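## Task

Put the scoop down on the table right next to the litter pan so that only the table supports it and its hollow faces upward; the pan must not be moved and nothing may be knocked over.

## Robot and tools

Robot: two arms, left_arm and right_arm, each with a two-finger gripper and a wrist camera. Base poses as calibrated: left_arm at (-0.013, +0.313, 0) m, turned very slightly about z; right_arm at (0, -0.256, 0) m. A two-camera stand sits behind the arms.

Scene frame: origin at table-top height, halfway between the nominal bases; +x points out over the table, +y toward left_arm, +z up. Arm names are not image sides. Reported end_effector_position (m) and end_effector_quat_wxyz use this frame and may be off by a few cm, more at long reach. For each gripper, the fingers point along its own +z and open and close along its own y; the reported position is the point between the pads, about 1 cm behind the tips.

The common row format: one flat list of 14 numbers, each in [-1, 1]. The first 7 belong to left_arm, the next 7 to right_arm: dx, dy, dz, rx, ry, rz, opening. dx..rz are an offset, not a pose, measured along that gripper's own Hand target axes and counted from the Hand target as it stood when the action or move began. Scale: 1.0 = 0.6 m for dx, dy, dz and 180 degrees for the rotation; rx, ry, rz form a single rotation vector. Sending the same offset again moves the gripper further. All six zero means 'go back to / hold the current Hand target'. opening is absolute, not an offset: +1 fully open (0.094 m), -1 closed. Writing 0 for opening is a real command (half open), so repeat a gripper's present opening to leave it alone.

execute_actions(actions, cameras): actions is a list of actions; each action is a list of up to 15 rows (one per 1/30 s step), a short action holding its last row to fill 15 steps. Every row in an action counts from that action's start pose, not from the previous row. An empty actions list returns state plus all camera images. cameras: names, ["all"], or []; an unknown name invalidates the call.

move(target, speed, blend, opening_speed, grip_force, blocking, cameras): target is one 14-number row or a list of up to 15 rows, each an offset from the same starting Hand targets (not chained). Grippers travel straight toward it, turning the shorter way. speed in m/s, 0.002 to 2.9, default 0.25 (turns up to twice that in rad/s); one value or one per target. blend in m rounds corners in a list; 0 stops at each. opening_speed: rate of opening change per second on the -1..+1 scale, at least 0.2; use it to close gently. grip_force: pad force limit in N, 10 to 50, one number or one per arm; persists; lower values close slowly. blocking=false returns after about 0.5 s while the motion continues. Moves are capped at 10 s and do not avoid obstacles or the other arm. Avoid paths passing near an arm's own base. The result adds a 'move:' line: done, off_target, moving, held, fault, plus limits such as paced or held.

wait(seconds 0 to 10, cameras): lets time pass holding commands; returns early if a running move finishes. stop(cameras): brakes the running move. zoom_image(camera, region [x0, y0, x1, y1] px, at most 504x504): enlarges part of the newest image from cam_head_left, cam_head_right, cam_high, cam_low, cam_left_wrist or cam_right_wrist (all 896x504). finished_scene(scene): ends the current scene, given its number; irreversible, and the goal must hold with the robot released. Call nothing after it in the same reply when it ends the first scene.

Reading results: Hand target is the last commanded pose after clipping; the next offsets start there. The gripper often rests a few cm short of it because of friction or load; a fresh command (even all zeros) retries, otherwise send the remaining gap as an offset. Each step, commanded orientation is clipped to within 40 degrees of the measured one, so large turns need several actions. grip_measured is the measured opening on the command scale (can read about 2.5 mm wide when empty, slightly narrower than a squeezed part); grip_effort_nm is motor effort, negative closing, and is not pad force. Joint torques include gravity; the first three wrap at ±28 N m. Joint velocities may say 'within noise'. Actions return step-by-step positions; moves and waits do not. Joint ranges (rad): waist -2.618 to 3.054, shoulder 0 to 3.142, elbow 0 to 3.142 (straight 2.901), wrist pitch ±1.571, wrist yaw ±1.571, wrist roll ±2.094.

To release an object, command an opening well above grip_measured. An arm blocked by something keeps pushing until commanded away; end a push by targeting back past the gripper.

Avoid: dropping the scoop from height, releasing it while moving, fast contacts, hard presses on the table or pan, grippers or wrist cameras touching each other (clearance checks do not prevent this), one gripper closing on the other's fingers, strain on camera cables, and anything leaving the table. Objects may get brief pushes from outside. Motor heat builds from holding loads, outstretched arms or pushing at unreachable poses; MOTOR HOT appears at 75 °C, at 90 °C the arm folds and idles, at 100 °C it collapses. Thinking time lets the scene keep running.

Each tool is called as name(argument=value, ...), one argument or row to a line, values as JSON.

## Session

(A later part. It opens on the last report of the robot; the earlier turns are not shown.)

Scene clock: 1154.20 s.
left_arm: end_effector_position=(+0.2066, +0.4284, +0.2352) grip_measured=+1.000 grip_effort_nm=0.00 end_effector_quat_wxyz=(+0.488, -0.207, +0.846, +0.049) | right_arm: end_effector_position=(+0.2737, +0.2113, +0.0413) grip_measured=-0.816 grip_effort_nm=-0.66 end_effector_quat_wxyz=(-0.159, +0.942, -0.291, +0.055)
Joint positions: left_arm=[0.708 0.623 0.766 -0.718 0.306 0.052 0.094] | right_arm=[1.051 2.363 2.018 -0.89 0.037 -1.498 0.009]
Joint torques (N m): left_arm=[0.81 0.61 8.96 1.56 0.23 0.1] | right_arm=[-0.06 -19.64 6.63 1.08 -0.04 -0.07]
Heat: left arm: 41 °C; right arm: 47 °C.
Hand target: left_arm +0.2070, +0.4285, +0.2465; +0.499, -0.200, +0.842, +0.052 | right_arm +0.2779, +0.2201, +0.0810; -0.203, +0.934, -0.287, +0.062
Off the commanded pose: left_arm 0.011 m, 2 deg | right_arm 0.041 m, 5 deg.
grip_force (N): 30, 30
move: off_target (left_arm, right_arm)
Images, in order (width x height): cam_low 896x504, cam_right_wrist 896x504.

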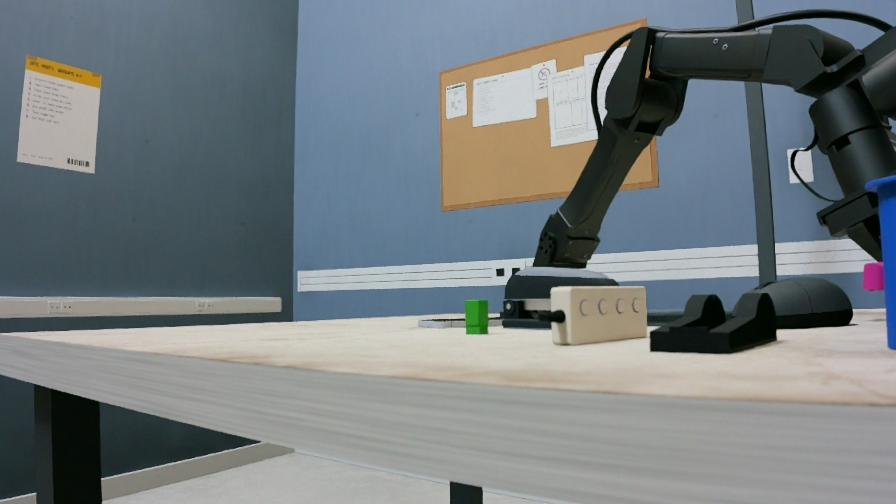

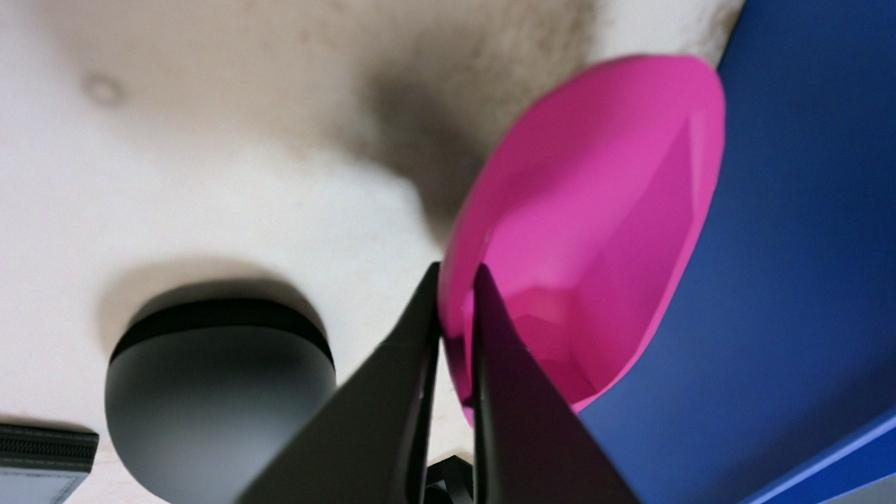

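move(
  target=[0,0,0,0,0,0,1, 0,0.0111,0.0243,0,0,0,-1],
  speed=0.05,
  cameras=["cam_right_wrist","cam_low"],
)

Scene clock: 1172.30 s.
left_arm: end_effector_position=(+0.2066, +0.4284, +0.2352) grip_measured=+1.000 grip_effort_nm=-0.01 end_effector_quat_wxyz=(+0.488, -0.207, +0.846, +0.049) | right_arm: end_effector_position=(+0.2738, +0.2115, +0.0307) grip_measured=-0.816 grip_effort_nm=-0.67 end_effector_quat_wxyz=(-0.164, +0.941, -0.291, +0.056)
Joint positions: left_arm=[0.708 0.623 0.766 -0.718 0.306 0.052 0.094] | right_arm=[1.051 2.359 1.966 -0.831 0.037 -1.498 0.009]
Joint torques (N m): left_arm=[0.84 0.61 9.01 1.54 0.22 0.11] | right_arm=[-0.06 -18.71 6.48 1.15 -0.03 -0.08]
Heat: left arm: 41 °C; right arm: 53 °C.
Hand target: left_arm +0.2070, +0.4285, +0.2465; +0.499, -0.200, +0.842, +0.052 | right_arm +0.2779, +0.2200, +0.0650; -0.203, +0.934, -0.287, +0.062
Off the commanded pose: left_arm 0.011 m, 2 deg | right_arm 0.036 m, 5 deg.
grip_force (N): 30, 30
move: off_target (left_arm, right_arm)
Images, in order (width x height): cam_low 896x504, cam_right_wrist 896x504.

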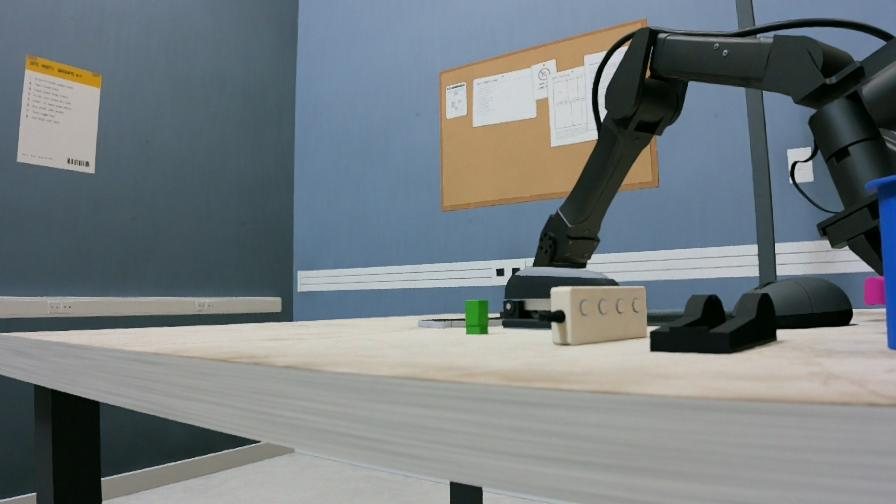

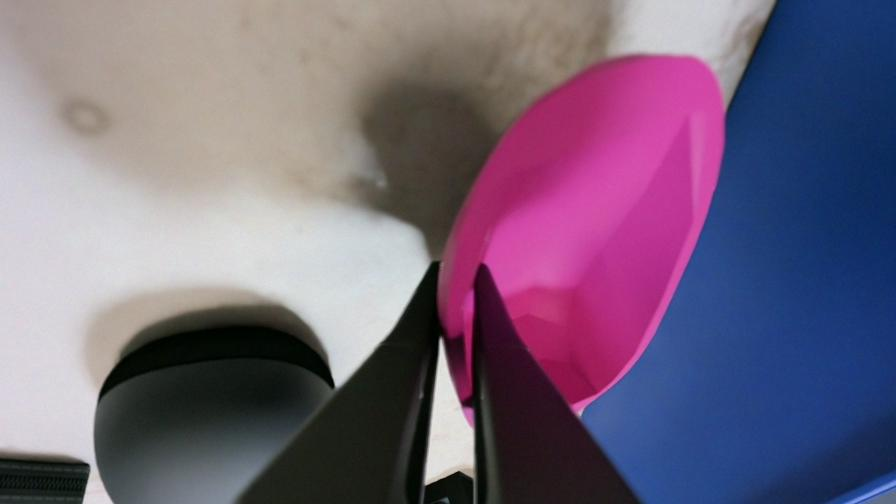

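move(
  target=[0,0,0,0,0,0,1, 0,0.0076,0.0167,0,0,0,-1],
  speed=0.05,
  cameras=["cam_right_wrist"],
)

Scene clock: 1176.70 s.
left_arm: end_effector_position=(+0.2066, +0.4284, +0.2352) grip_measured=+1.000 grip_effort_nm=0.00 end_effector_quat_wxyz=(+0.488, -0.207, +0.846, +0.049) | right_arm: end_effector_position=(+0.2749, +0.2129, +0.0246) grip_measured=-0.816 grip_effort_nm=-0.66 end_effector_quat_wxyz=(-0.170, +0.940, -0.290, +0.058)
Joint positions: left_arm=[0.708 0.623 0.766 -0.718 0.306 0.052 0.094] | right_arm=[1.051 2.359 1.937 -0.789 0.038 -1.499 0.009]
Joint torques (N m): left_arm=[0.84 0.59 9.06 1.54 0.23 0.11] | right_arm=[-0.09 -18.06 6.19 1.11 -0.03 -0.07]
Heat: left arm: 41 °C; right arm: 52 °C.
Hand target: left_arm +0.2070, +0.4285, +0.2465; +0.499, -0.200, +0.842, +0.052 | right_arm +0.2779, +0.2201, +0.0540; -0.203, +0.934, -0.287, +0.062
Off the commanded pose: left_arm 0.011 m, 2 deg | right_arm 0.030 m, 4 deg.
grip_force (N): 30, 30
move: off_target (left_arm, right_arm)
Images, in order (width x height): cam_right_wrist 896x504.

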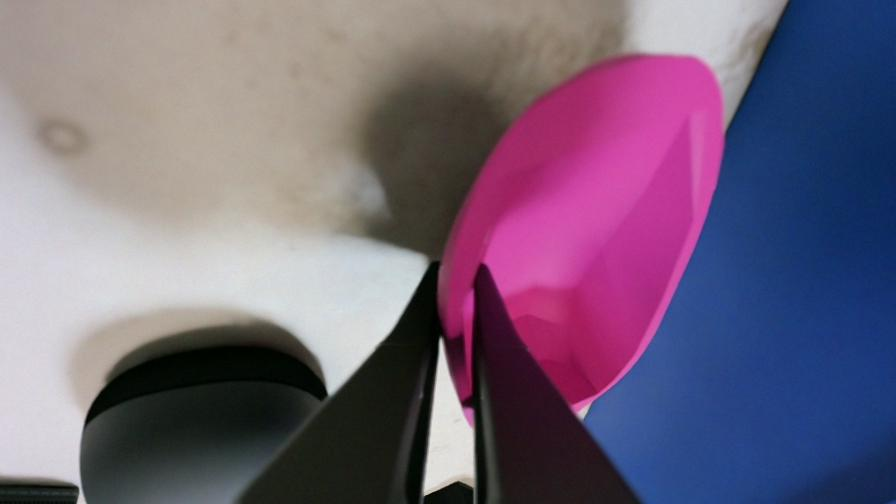

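move(
  target=[0,0,0,0,0,0,1, 0,0.0076,0.0167,0,0,0,-1],
  speed=0.05,
  cameras=["cam_right_wrist"],
)

Scene clock: 1180.30 s.
left_arm: end_effector_position=(+0.2066, +0.4284, +0.2352) grip_measured=+1.000 grip_effort_nm=0.00 end_effector_quat_wxyz=(+0.488, -0.207, +0.846, +0.049) | right_arm: end_effector_position=(+0.2787, +0.2179, +0.0224) grip_measured=-0.816 grip_effort_nm=-0.66 end_effector_quat_wxyz=(-0.184, +0.937, -0.290, +0.063)
Joint positions: left_arm=[0.708 0.623 0.766 -0.718 0.306 0.052 0.094] | right_arm=[1.051 2.359 1.917 -0.738 0.042 -1.5 0.009]
Joint torques (N m): left_arm=[0.83 0.55 9.14 1.57 0.23 0.11] | right_arm=[-0.05 -17.17 5.65 1.03 -0.09 -0.04]
Heat: left arm: 41 °C; right arm: 51 °C.
Hand target: left_arm +0.2070, +0.4285, +0.2465; +0.499, -0.200, +0.842, +0.052 | right_arm +0.2779, +0.2201, +0.0430; -0.203, +0.934, -0.287, +0.062
Off the commanded pose: left_arm 0.011 m, 2 deg | right_arm 0.021 m, 2 deg.
grip_force (N): 30, 30
move: off_target (left_arm, right_arm)
Images, in order (width x height): cam_right_wrist 896x504.

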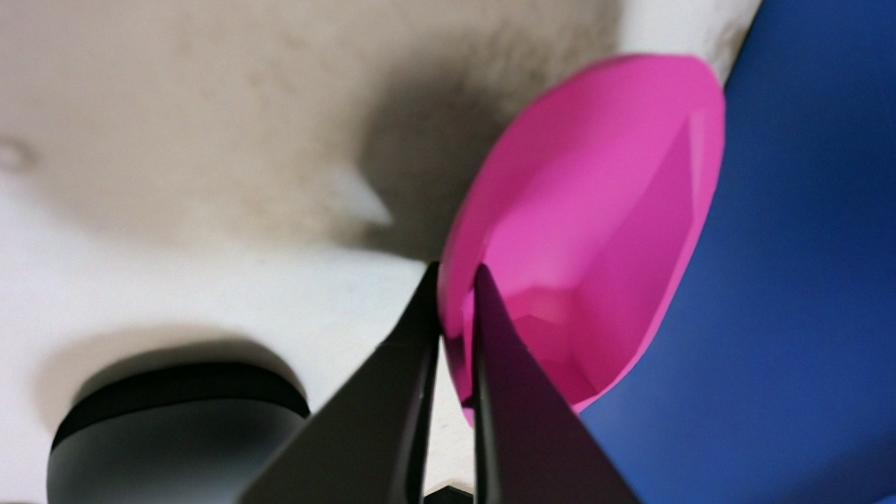

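move(
  target=[0,0,0,0,0,0,1, 0,0,0,0,0,0,-0.5],
  opening_speed=0.5,
  cameras=["cam_right_wrist"],
)

Scene clock: 1189.37 s.
left_arm: end_effector_position=(+0.2066, +0.4284, +0.2352) grip_measured=+1.000 grip_effort_nm=0.00 end_effector_quat_wxyz=(+0.488, -0.207, +0.846, +0.049) | right_arm: end_effector_position=(+0.2779, +0.2163, +0.0200) grip_measured=-0.502 grip_effort_nm=0.11 end_effector_quat_wxyz=(-0.181, +0.938, -0.290, +0.063)
Joint positions: left_arm=[0.708 0.623 0.766 -0.718 0.306 0.052 0.094] | right_arm=[1.051 2.359 1.909 -0.736 0.043 -1.5 0.023]
Joint torques (N m): left_arm=[0.81 0.57 9.05 1.56 0.24 0.12] | right_arm=[-0.1 -17.24 6.12 1 -0.11 -0.06]
Heat: left arm: 41 °C; right arm: 49 °C.
Hand target: left_arm +0.2070, +0.4285, +0.2465; +0.499, -0.200, +0.842, +0.052 | right_arm +0.2779, +0.2201, +0.0430; -0.203, +0.934, -0.287, +0.062
Off the commanded pose: left_arm 0.011 m, 2 deg | right_arm 0.023 m, 3 deg.
grip_force (N): 30, 30
move: off_target (left_arm, right_arm)
Images, in order (width x height): cam_right_wrist 896x504.

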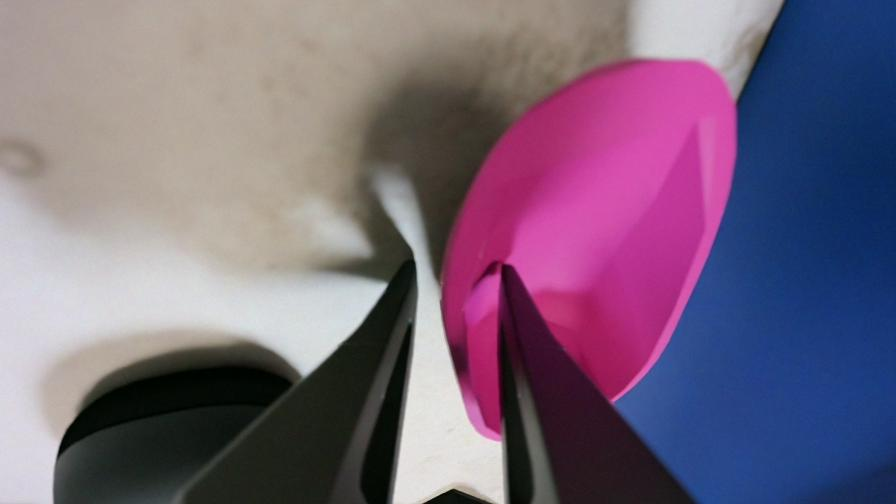

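move(
  target=[0,0,0,0,0,0,1, 0,0,-0.2,0,0,0,-0.5],
  speed=0.15,
  cameras=["cam_right_wrist", "cam_high", "cam_head_left"],
)

Scene clock: 1194.10 s.
left_arm: end_effector_position=(+0.2066, +0.4284, +0.2352) grip_measured=+1.000 grip_effort_nm=0.00 end_effector_quat_wxyz=(+0.488, -0.207, +0.846, +0.049) | right_arm: end_effector_position=(+0.2529, +0.1726, +0.1193) grip_measured=-0.502 grip_effort_nm=0.10 end_effector_quat_wxyz=(-0.169, +0.940, -0.290, +0.060)
Joint positions: left_arm=[0.708 0.623 0.766 -0.718 0.306 0.052 0.094] | right_arm=[1.051 2.119 1.918 -1.012 0.043 -1.5 0.023]
Joint torques (N m): left_arm=[0.81 0.62 8.99 1.56 0.24 0.12] | right_arm=[0.75 -15.95 8.75 0.88 -0.08 0.03]
Heat: left arm: 41 °C; right arm: 49 °C.
Hand target: left_arm +0.2070, +0.4285, +0.2465; +0.499, -0.200, +0.842, +0.052 | right_arm +0.2501, +0.1788, +0.1521; -0.203, +0.934, -0.287, +0.062
Off the commanded pose: left_arm 0.011 m, 2 deg | right_arm 0.034 m, 4 deg.
grip_force (N): 30, 30
move: off_target (left_arm, right_arm)
Images, in order (width x height): cam_head_left 896x504, cam_high 896x504, cam_right_wrist 896x504.

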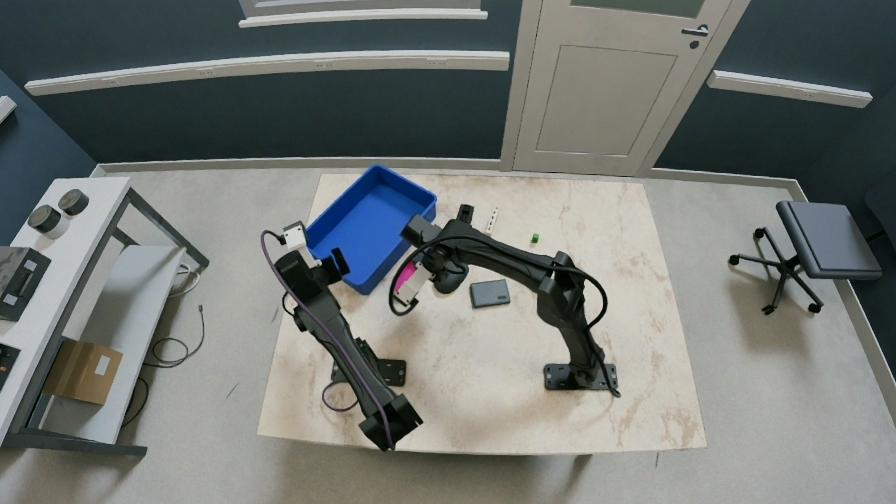

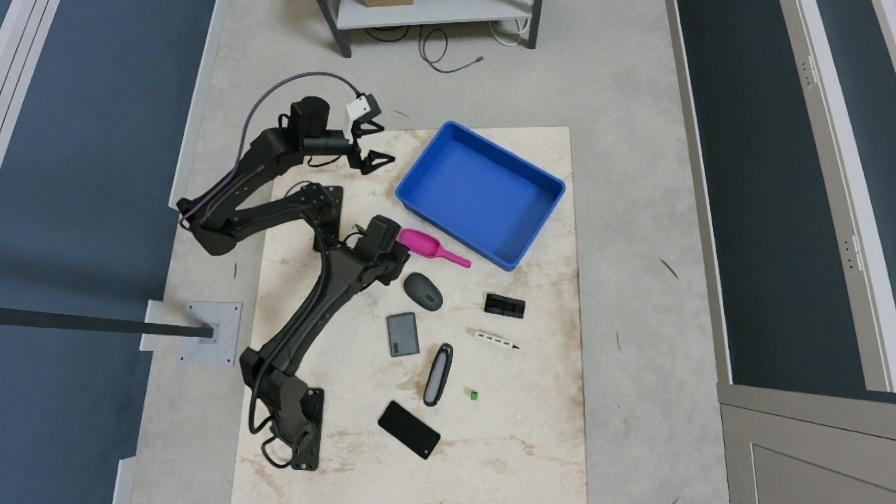

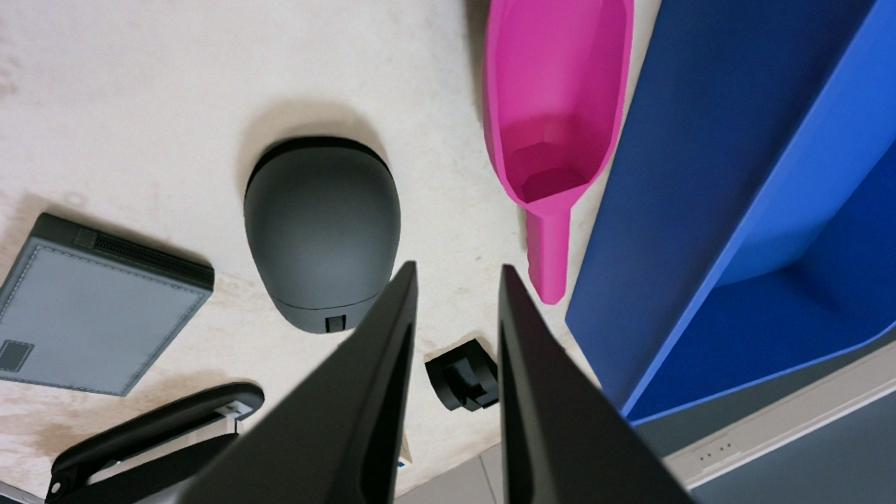

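move(
  target=[
    [0,0,0,0,0,0,1, 0,0,-0.08,0,0,0,-0.5],
    [0,0,0,0,0,0,1, 0.2338,0.2443,-0.2948,-0.0913,0.1304,0.6005,-0.5],
  ],
  speed=0.25,
  blend=0.03,
  cameras=["cam_right_wrist", "cam_high", "cam_head_left", "cam_head_right", "cam_low"],
)

Scene clock: 1263.03 s.
left_arm: end_effector_position=(+0.2066, +0.4284, +0.2352) grip_measured=+1.000 grip_effort_nm=0.00 end_effector_quat_wxyz=(+0.488, -0.207, +0.846, +0.049) | right_arm: end_effector_position=(+0.2532, -0.0683, +0.2412) grip_measured=-0.502 grip_effort_nm=0.10 end_effector_quat_wxyz=(+0.090, -0.314, +0.945, +0.025)
Joint positions: left_arm=[0.708 0.623 0.766 -0.718 0.306 0.052 0.094] | right_arm=[0.638 1.645 1.837 -1.576 0.008 -0.004 0.023]
Joint torques (N m): left_arm=[0.81 0.61 9.09 1.56 0.23 0.11] | right_arm=[-0.57 -9.76 5.38 0.7 -0.07 0.06]
Heat: left arm: 41 °C; right arm: 48 °C.
Hand target: left_arm +0.2070, +0.4285, +0.2465; +0.499, -0.200, +0.842, +0.052 | right_arm +0.2501, -0.0712, +0.2521; +0.000, -0.308, +0.951, +0.000
Off the commanded pose: left_arm 0.011 m, 2 deg | right_arm 0.012 m, 11 deg.
joint read past its limit (right arm) — joint 4 (wrist pitch), lower limit.
joint sent to its limit (right arm) — joint 4 (wrist pitch), lower limit. The joint targets are off in orientation, not in position.
grip_force (N): 30, 30
move: off_target (left_arm, right_arm); blend cut to 0.0241 m at target 1
Images, in order (width x height): cam_head_left 896x504, cam_head_right 896x504, cam_high 896x504, cam_low 896x504, cam_right_wrist 896x504.

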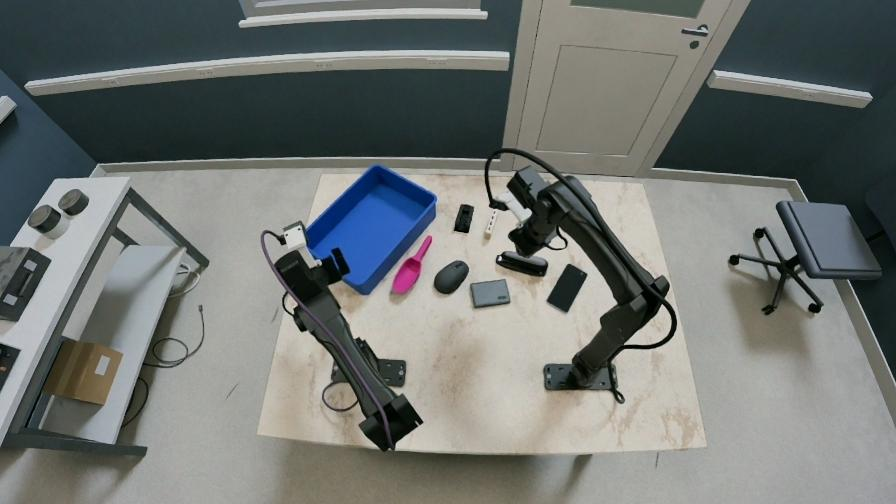

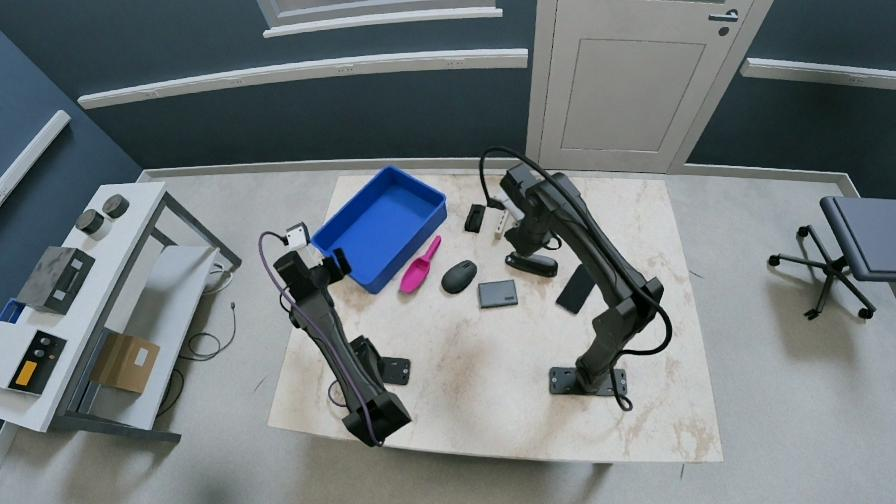

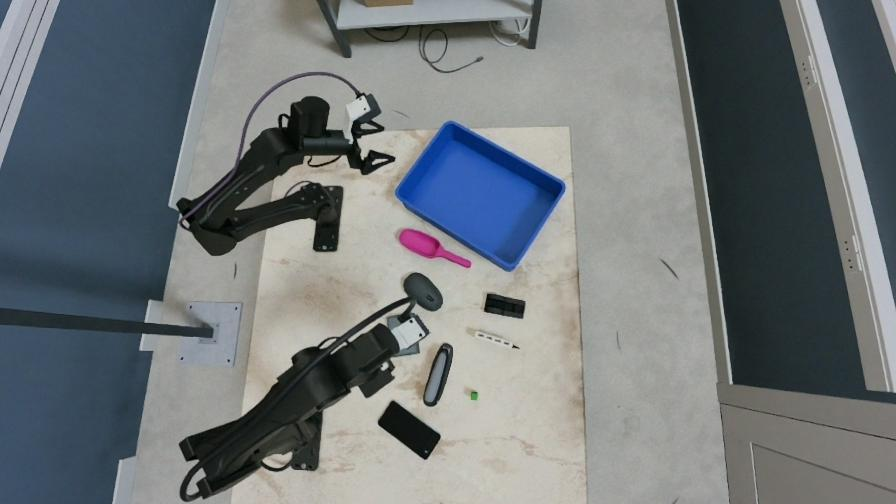

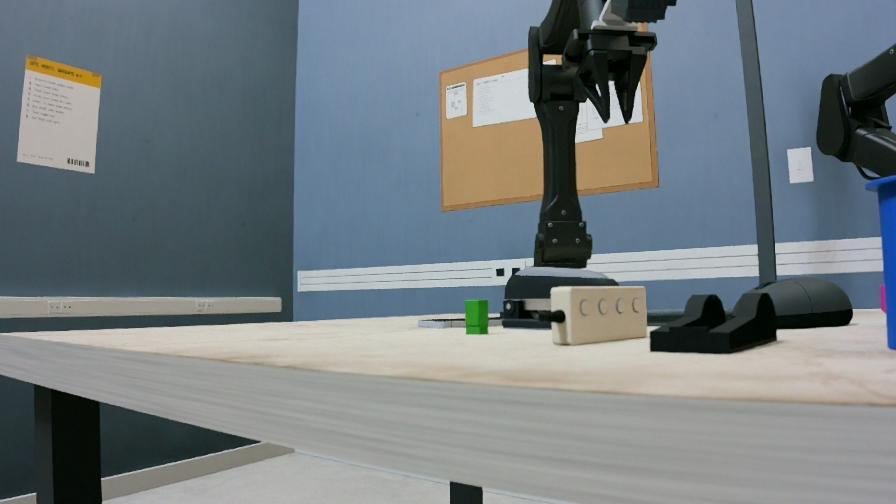

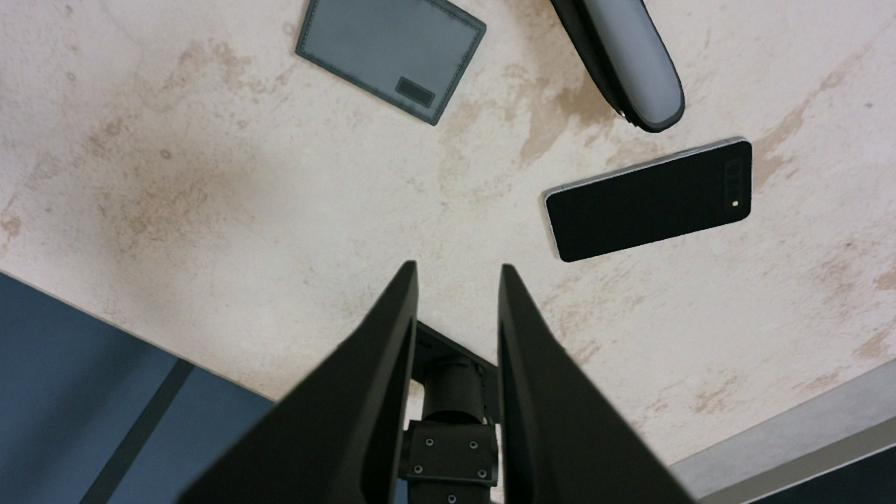

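zoom_image(
  camera="cam_head_left",
  region=[300, 150, 540, 310],
)

zoom_image(
  camera="cam_high",
  region=[380, 180, 540, 320],
)

Scaled by 2.100.

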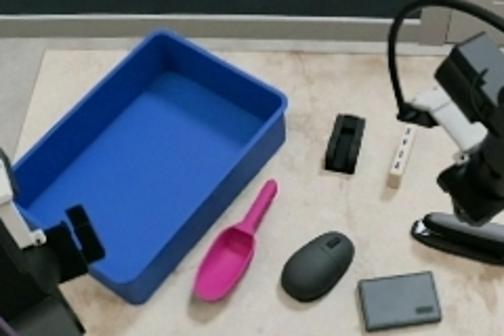

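Scaled by 3.150.

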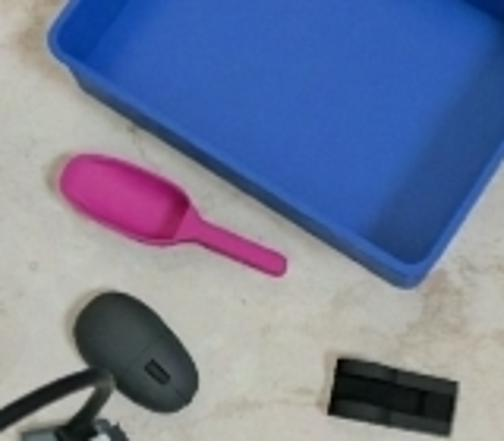

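move(
  target=[0,0,0,0,0,0,1, -0.2802,0.349,0.2035,-0.0996,-0.0611,0.3463,0.0],
  speed=0.3,
  cameras=["cam_right_wrist"],
)

Scene clock: 1581.77 s.
left_arm: end_effector_position=(+0.2066, +0.4284, +0.2352) grip_measured=+1.000 grip_effort_nm=0.00 end_effector_quat_wxyz=(+0.488, -0.207, +0.846, +0.049) | right_arm: end_effector_position=(+0.2592, +0.1930, +0.1304) grip_measured=-0.002 grip_effort_nm=0.11 end_effector_quat_wxyz=(+0.032, +0.229, +0.958, +0.168)
Joint positions: left_arm=[0.708 0.623 0.766 -0.718 0.306 0.052 0.094] | right_arm=[1.031 2.249 2.176 -1.156 -0.04 1.506 0.047]
Joint torques (N m): left_arm=[0.8 0.61 9.13 1.56 0.23 0.1] | right_arm=[0.25 -10.43 8.99 0.89 0.19 0]
Heat: left arm: 41 °C; right arm: 42 °C.
Hand target: left_arm +0.2070, +0.4285, +0.2465; +0.499, -0.200, +0.842, +0.052 | right_arm +0.2637, +0.1971, +0.1302; +0.040, +0.231, +0.957, +0.169
Off the commanded pose: left_arm 0.011 m, 2 deg | right_arm 0.006 m, 1 deg.
grip_force (N): 30, 30
move: off_target (left_arm)
Images, in order (width x height): cam_right_wrist 896x504.

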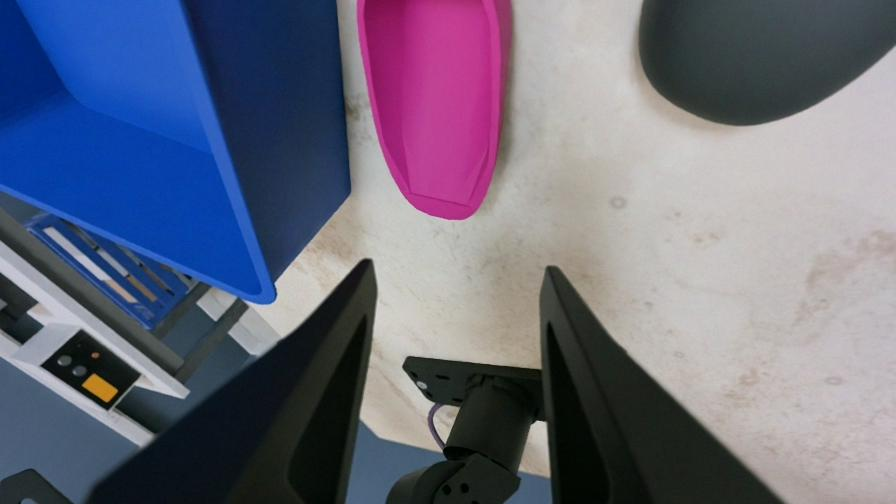

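execute_actions(
  actions=[],
  cameras=["cam_high", "cam_right_wrist"],
)

Scene clock: 1703.97 s.
left_arm: end_effector_position=(+0.2066, +0.4284, +0.2352) grip_measured=+1.000 grip_effort_nm=0.00 end_effector_quat_wxyz=(+0.488, -0.207, +0.846, +0.049) | right_arm: end_effector_position=(+0.2593, +0.1929, +0.1304) grip_measured=-0.002 grip_effort_nm=0.11 end_effector_quat_wxyz=(+0.032, +0.229, +0.958, +0.168)
Joint positions: left_arm=[0.708 0.623 0.766 -0.718 0.306 0.052 0.094] | right_arm=[1.031 2.249 2.176 -1.156 -0.039 1.506 0.047]
Joint velocities: within noise
Joint torques (N m): left_arm=[0.79 0.61 9.01 1.56 0.25 0.11] | right_arm=[0.25 -10.5 8.99 0.89 0.19 0.01]
Heat: left arm: 41 °C; right arm: 42 °C.
Hand target: left_arm +0.2070, +0.4285, +0.2465; +0.499, -0.200, +0.842, +0.052 | right_arm +0.2637, +0.1971, +0.1302; +0.041, +0.231, +0.957, +0.169
Tool commands: left_gripper/opening=+1.0 right_gripper/opening=+0.0
Off the commanded pose: left_arm 0.011 m, 2 deg | right_arm 0.006 m, 1 deg.
grip_force (N): 30, 30
Images, in order (width x height): cam_high 896x504, cam_right_wrist 896x504.

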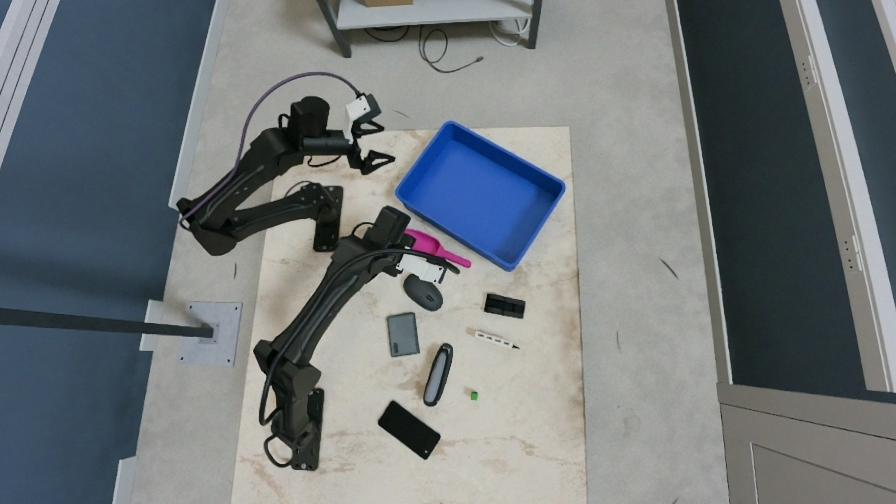

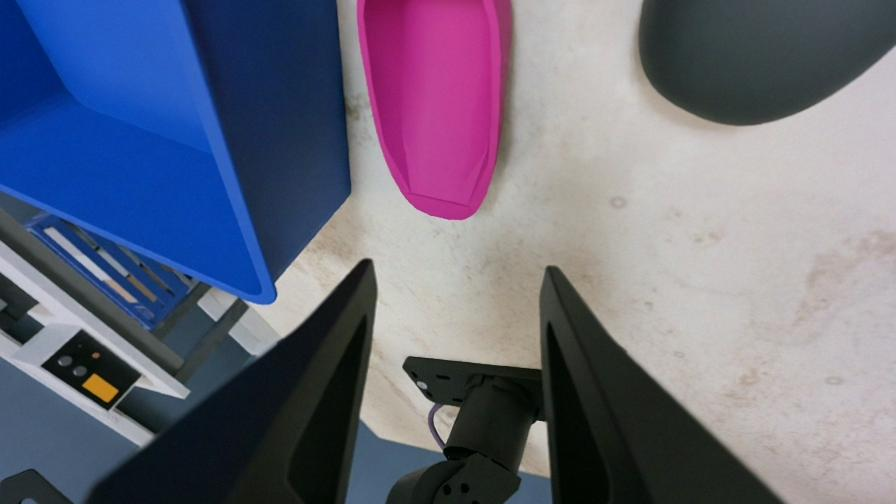

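move(
  target=[0,0,0,0,0,0,1.0, 0,-0.0367,0.0833,0,0,0,0.0],
  speed=0.2,
  cameras=["cam_right_wrist"],
)

Scene clock: 1826.40 s.
left_arm: end_effector_position=(+0.2066, +0.4284, +0.2352) grip_measured=+1.000 grip_effort_nm=0.00 end_effector_quat_wxyz=(+0.488, -0.207, +0.846, +0.049) | right_arm: end_effector_position=(+0.2583, +0.1911, +0.0683) grip_measured=-0.002 grip_effort_nm=0.11 end_effector_quat_wxyz=(+0.029, +0.229, +0.960, +0.158)
Joint positions: left_arm=[0.708 0.623 0.766 -0.718 0.306 0.052 0.094] | right_arm=[1.031 2.249 1.936 -0.937 -0.039 1.506 0.047]
Joint torques (N m): left_arm=[0.81 0.64 9.02 1.55 0.24 0.12] | right_arm=[0.27 -13.41 6.56 1.04 0.18 0.02]
Heat: left arm: 41 °C; right arm: 43 °C.
Hand target: left_arm +0.2070, +0.4285, +0.2465; +0.499, -0.200, +0.842, +0.052 | right_arm +0.2620, +0.1939, +0.0757; +0.040, +0.231, +0.957, +0.169
Off the commanded pose: left_arm 0.011 m, 2 deg | right_arm 0.009 m, 2 deg.
grip_force (N): 30, 30
move: off_target (left_arm)
Images, in order (width x height): cam_right_wrist 896x504.

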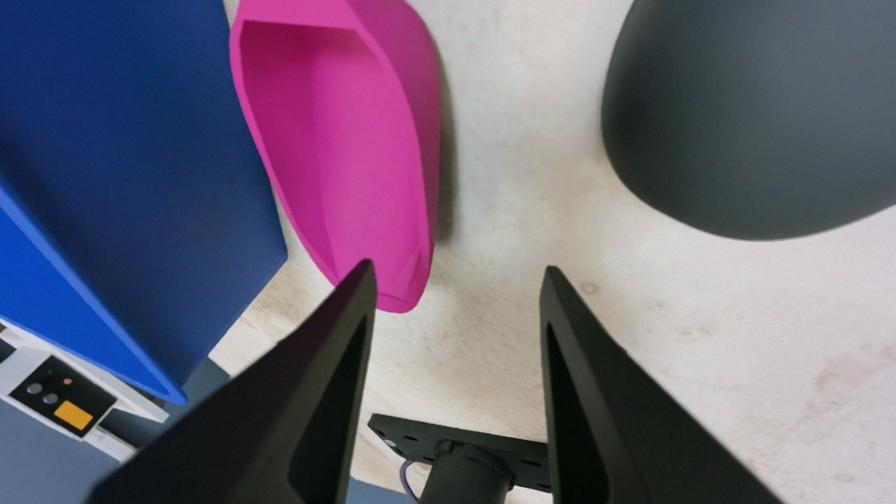

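move(
  target=[0,0,0,0,0,0,1.0, -0.032,0.0125,0.0,0,0,0,0.0],
  speed=0.2,
  cameras=["cam_right_wrist"],
)

Scene clock: 1837.77 s.
left_arm: end_effector_position=(+0.2066, +0.4284, +0.2352) grip_measured=+1.000 grip_effort_nm=-0.01 end_effector_quat_wxyz=(+0.488, -0.207, +0.846, +0.049) | right_arm: end_effector_position=(+0.2783, +0.1876, +0.0786) grip_measured=-0.002 grip_effort_nm=0.11 end_effector_quat_wxyz=(+0.037, +0.236, +0.956, +0.168)
Joint positions: left_arm=[0.708 0.623 0.766 -0.718 0.306 0.052 0.094] | right_arm=[0.994 2.255 1.981 -0.952 -0.041 1.484 0.047]
Joint torques (N m): left_arm=[0.83 0.58 9.06 1.53 0.25 0.11] | right_arm=[-0.09 -10.65 9.09 0.84 0.04 -0.13]
Heat: left arm: 41 °C; right arm: 43 °C.
Hand target: left_arm +0.2070, +0.4285, +0.2465; +0.499, -0.200, +0.842, +0.052 | right_arm +0.2824, +0.1915, +0.0782; +0.041, +0.231, +0.957, +0.169
Off the commanded pose: left_arm 0.011 m, 2 deg | right_arm 0.006 m, 1 deg.
grip_force (N): 30, 30
move: off_target (left_arm)
Images, in order (width x height): cam_right_wrist 896x504.

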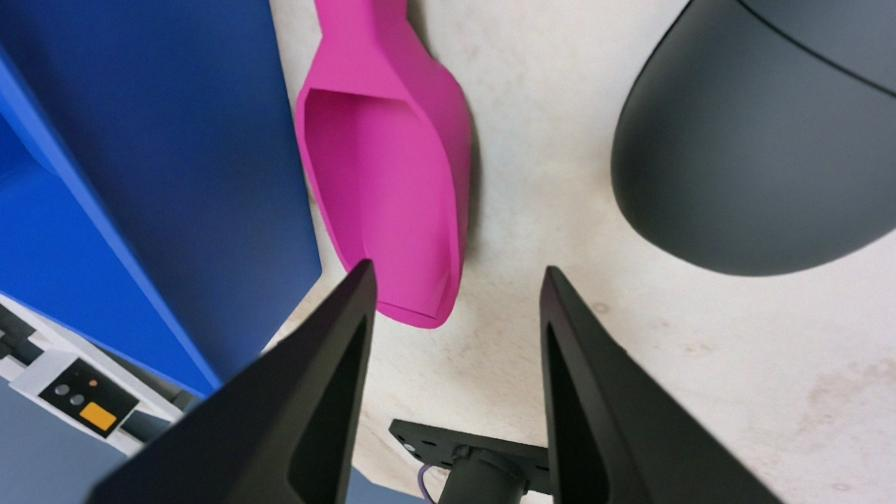

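move(
  target=[0,0,0,0,0,0,1.0, 0,-0.002,0.082,0,0,0,0.0],
  speed=0.12,
  cameras=["cam_right_wrist"],
)

Scene clock: 1843.90 s.
left_arm: end_effector_position=(+0.2066, +0.4284, +0.2352) grip_measured=+1.000 grip_effort_nm=0.00 end_effector_quat_wxyz=(+0.488, -0.207, +0.846, +0.049) | right_arm: end_effector_position=(+0.2873, +0.2014, +0.0359) grip_measured=-0.002 grip_effort_nm=0.11 end_effector_quat_wxyz=(+0.036, +0.236, +0.957, +0.167)
Joint positions: left_arm=[0.708 0.623 0.766 -0.718 0.306 0.052 0.094] | right_arm=[0.994 2.355 1.981 -0.856 -0.041 1.483 0.047]
Joint torques (N m): left_arm=[0.83 0.64 9.06 1.55 0.22 0.11] | right_arm=[0.23 -11.64 7.16 1.07 0.06 -0.12]
Heat: left arm: 41 °C; right arm: 43 °C.
Hand target: left_arm +0.2070, +0.4285, +0.2465; +0.499, -0.200, +0.842, +0.052 | right_arm +0.2896, +0.2055, +0.0317; +0.041, +0.231, +0.957, +0.169
Off the commanded pose: left_arm 0.011 m, 2 deg | right_arm 0.006 m, 1 deg.
grip_force (N): 30, 30
move: off_target (left_arm)
Images, in order (width x height): cam_right_wrist 896x504.

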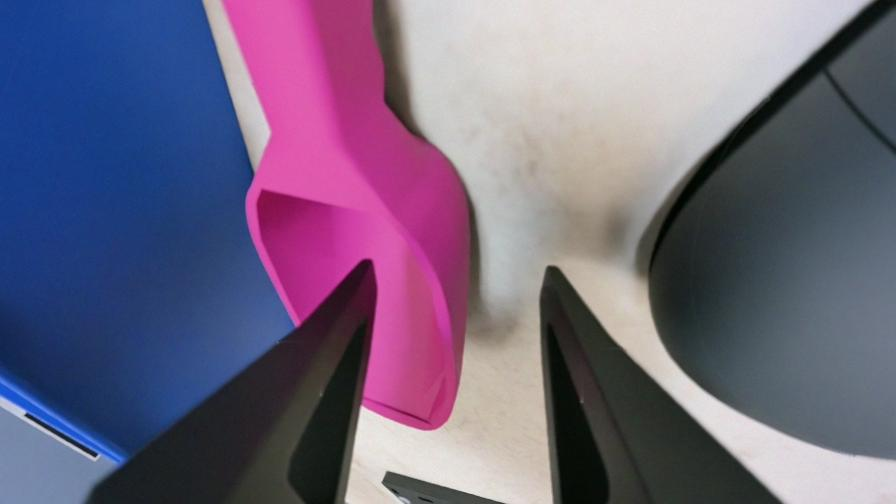

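move(
  target=[
    [0,0,0,0,0,0,1.0, 0,0,0.02,0,0,0,0.0],
    [0,0,0,0,0,0,1.0, 0,0,0.02,0,0,0,-0.95],
  ],
  speed=0.12,
  grip_force=30,
  opening_speed=0.4,
  cameras=["cam_right_wrist"],
)

Scene clock: 1852.00 s.
left_arm: end_effector_position=(+0.2066, +0.4284, +0.2352) grip_measured=+1.000 grip_effort_nm=0.00 end_effector_quat_wxyz=(+0.488, -0.207, +0.846, +0.049) | right_arm: end_effector_position=(+0.2898, +0.2054, +0.0261) grip_measured=-0.890 grip_effort_nm=-0.62 end_effector_quat_wxyz=(+0.037, +0.235, +0.956, +0.169)
Joint positions: left_arm=[0.708 0.623 0.766 -0.718 0.306 0.052 0.094] | right_arm=[0.994 2.378 1.981 -0.828 -0.041 1.483 0.005]
Joint torques (N m): left_arm=[0.83 0.64 9.06 1.55 0.23 0.09] | right_arm=[0.35 -11.43 7.32 1.03 0.07 -0.09]
Heat: left arm: 41 °C; right arm: 43 °C.
Hand target: left_arm +0.2070, +0.4285, +0.2465; +0.499, -0.200, +0.842, +0.052 | right_arm +0.2915, +0.2092, +0.0204; +0.041, +0.231, +0.957, +0.169
Off the commanded pose: left_arm 0.011 m, 2 deg | right_arm 0.007 m, 1 deg.
grip_force (N): 30, 30
move: off_target (left_arm)
Images, in order (width x height): cam_right_wrist 896x504.

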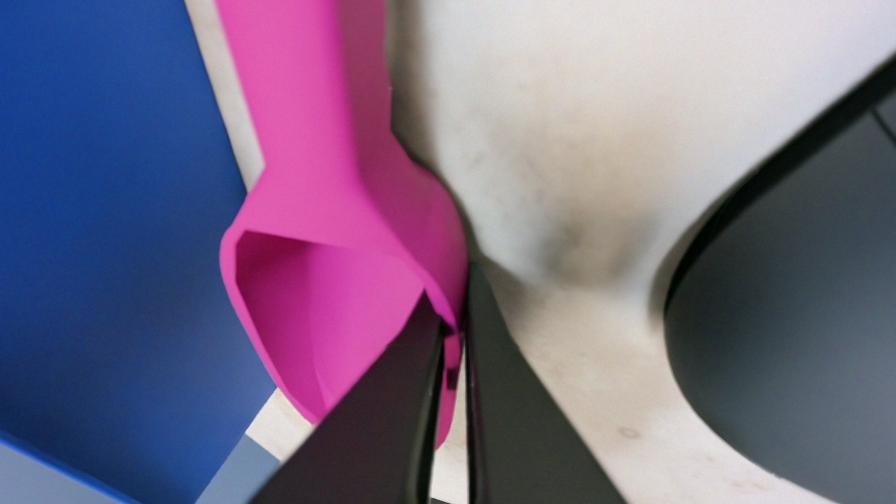

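move(
  target=[
    [0,0,0,0,0,0,1.0, 0,0.0799,-0.219,0,0,0,-0.95],
    [0,0,0,0,0,0,1.0, -0.6363,-0.4517,-0.4832,0.2513,-0.1675,-0.6274,-0.95],
  ],
  speed=[0.2,0.35],
  blend=[0.03,0],
  cameras=["cam_high", "cam_right_wrist"],
)

Scene clock: 1876.57 s.
left_arm: end_effector_position=(+0.2066, +0.4284, +0.2352) grip_measured=+1.000 grip_effort_nm=0.00 end_effector_quat_wxyz=(+0.488, -0.207, +0.846, +0.049) | right_arm: end_effector_position=(+0.4671, -0.2815, +0.1758) grip_measured=-0.890 grip_effort_nm=-0.66 end_effector_quat_wxyz=(+0.256, -0.620, +0.681, -0.294)
Joint positions: left_arm=[0.708 0.623 0.766 -0.718 0.306 0.052 0.094] | right_arm=[-0.035 1.64 1.274 -0.405 0.057 -1.538 0.005]
Joint torques (N m): left_arm=[0.83 0.65 9.05 1.54 0.25 0.11] | right_arm=[-0.31 -11.6 7.17 1.86 -0.13 0.01]
Heat: left arm: 41 °C; right arm: 44 °C.
Hand target: left_arm +0.2070, +0.4285, +0.2465; +0.499, -0.200, +0.842, +0.052 | right_arm +0.4697, -0.2800, +0.1996; +0.284, -0.611, +0.670, -0.311
Off the commanded pose: left_arm 0.011 m, 2 deg | right_arm 0.024 m, 4 deg.
grip_force (N): 30, 30
move: off_target (left_arm, right_arm)
Images, in order (width x height): cam_high 896x504, cam_right_wrist 896x504.

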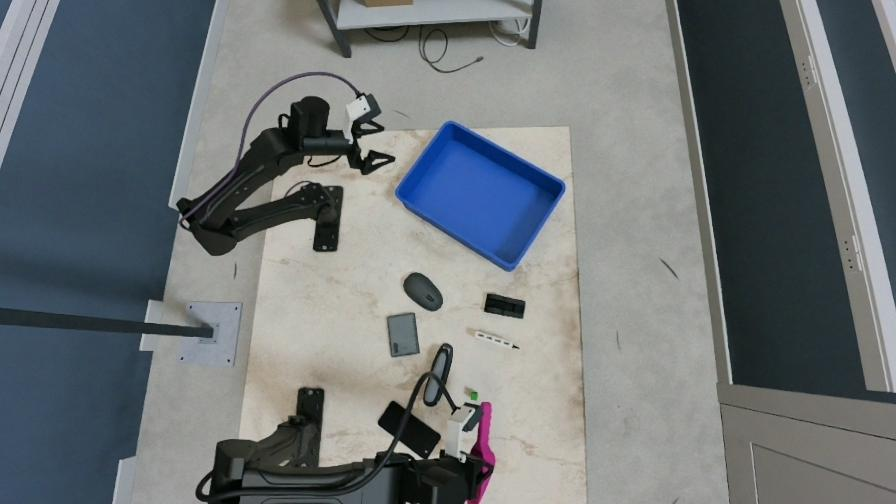

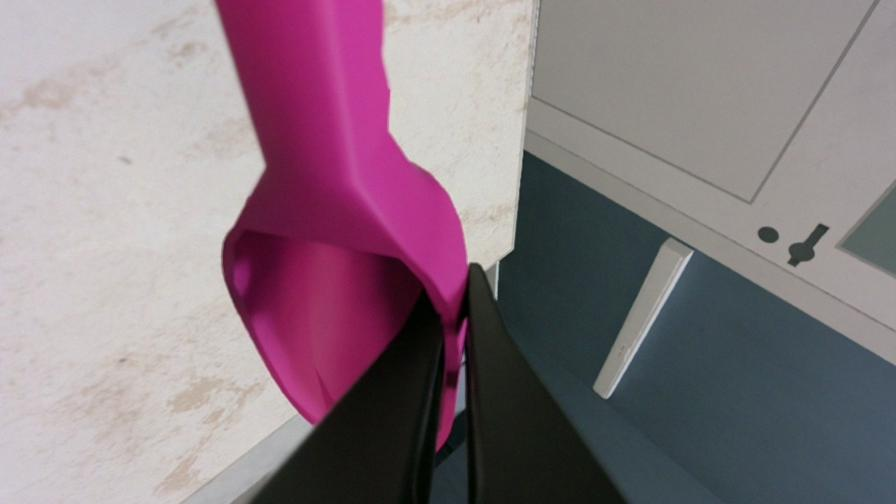

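move(
  target=[
    [0,0,0,0,0,0,1.0, 0.0595,0.0233,0.1262,0.022,0,0,-0.95],
    [0,0,0,0,0,0,1.0, 0.0595,0.0743,0.1692,0.022,0,0,-0.95],
  ],
  speed=[0.2,0.08],
  blend=[0.01,0],
  cameras=["cam_high", "cam_right_wrist"],
)

Scene clock: 1894.73 s.
left_arm: end_effector_position=(+0.2066, +0.4284, +0.2352) grip_measured=+1.000 grip_effort_nm=0.00 end_effector_quat_wxyz=(+0.488, -0.207, +0.846, +0.049) | right_arm: end_effector_position=(+0.5093, -0.3213, +0.0978) grip_measured=-0.890 grip_effort_nm=-0.66 end_effector_quat_wxyz=(+0.292, -0.603, +0.664, -0.331)
Joint positions: left_arm=[0.708 0.623 0.766 -0.718 0.306 0.052 0.094] | right_arm=[-0.138 1.855 1.112 0.087 -0.022 -1.603 0.005]
Joint torques (N m): left_arm=[0.9 0.64 9.01 1.56 0.21 0.11] | right_arm=[-0.17 -8.36 6.91 2.04 -0.2 0.02]
Heat: left arm: 41 °C; right arm: 43 °C.
Hand target: left_arm +0.2070, +0.4285, +0.2465; +0.499, -0.200, +0.842, +0.052 | right_arm +0.5152, -0.3198, +0.1002; +0.306, -0.601, +0.659, -0.334
Off the commanded pose: left_arm 0.011 m, 2 deg | right_arm 0.006 m, 2 deg.
grip_force (N): 30, 30
move: off_target (left_arm)
Images, in order (width x height): cam_high 896x504, cam_right_wrist 896x504.

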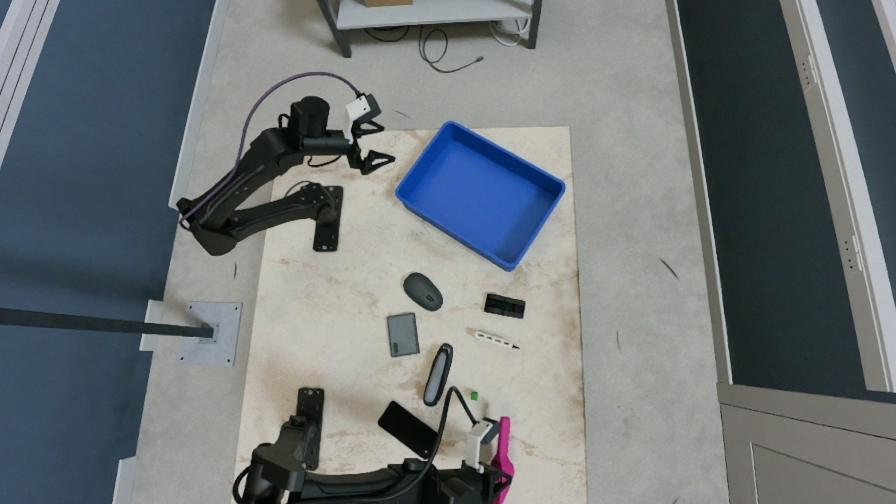

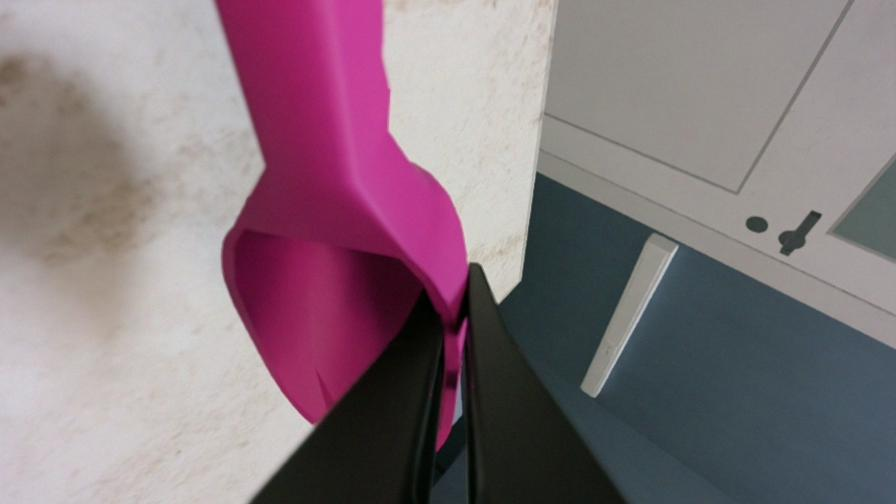

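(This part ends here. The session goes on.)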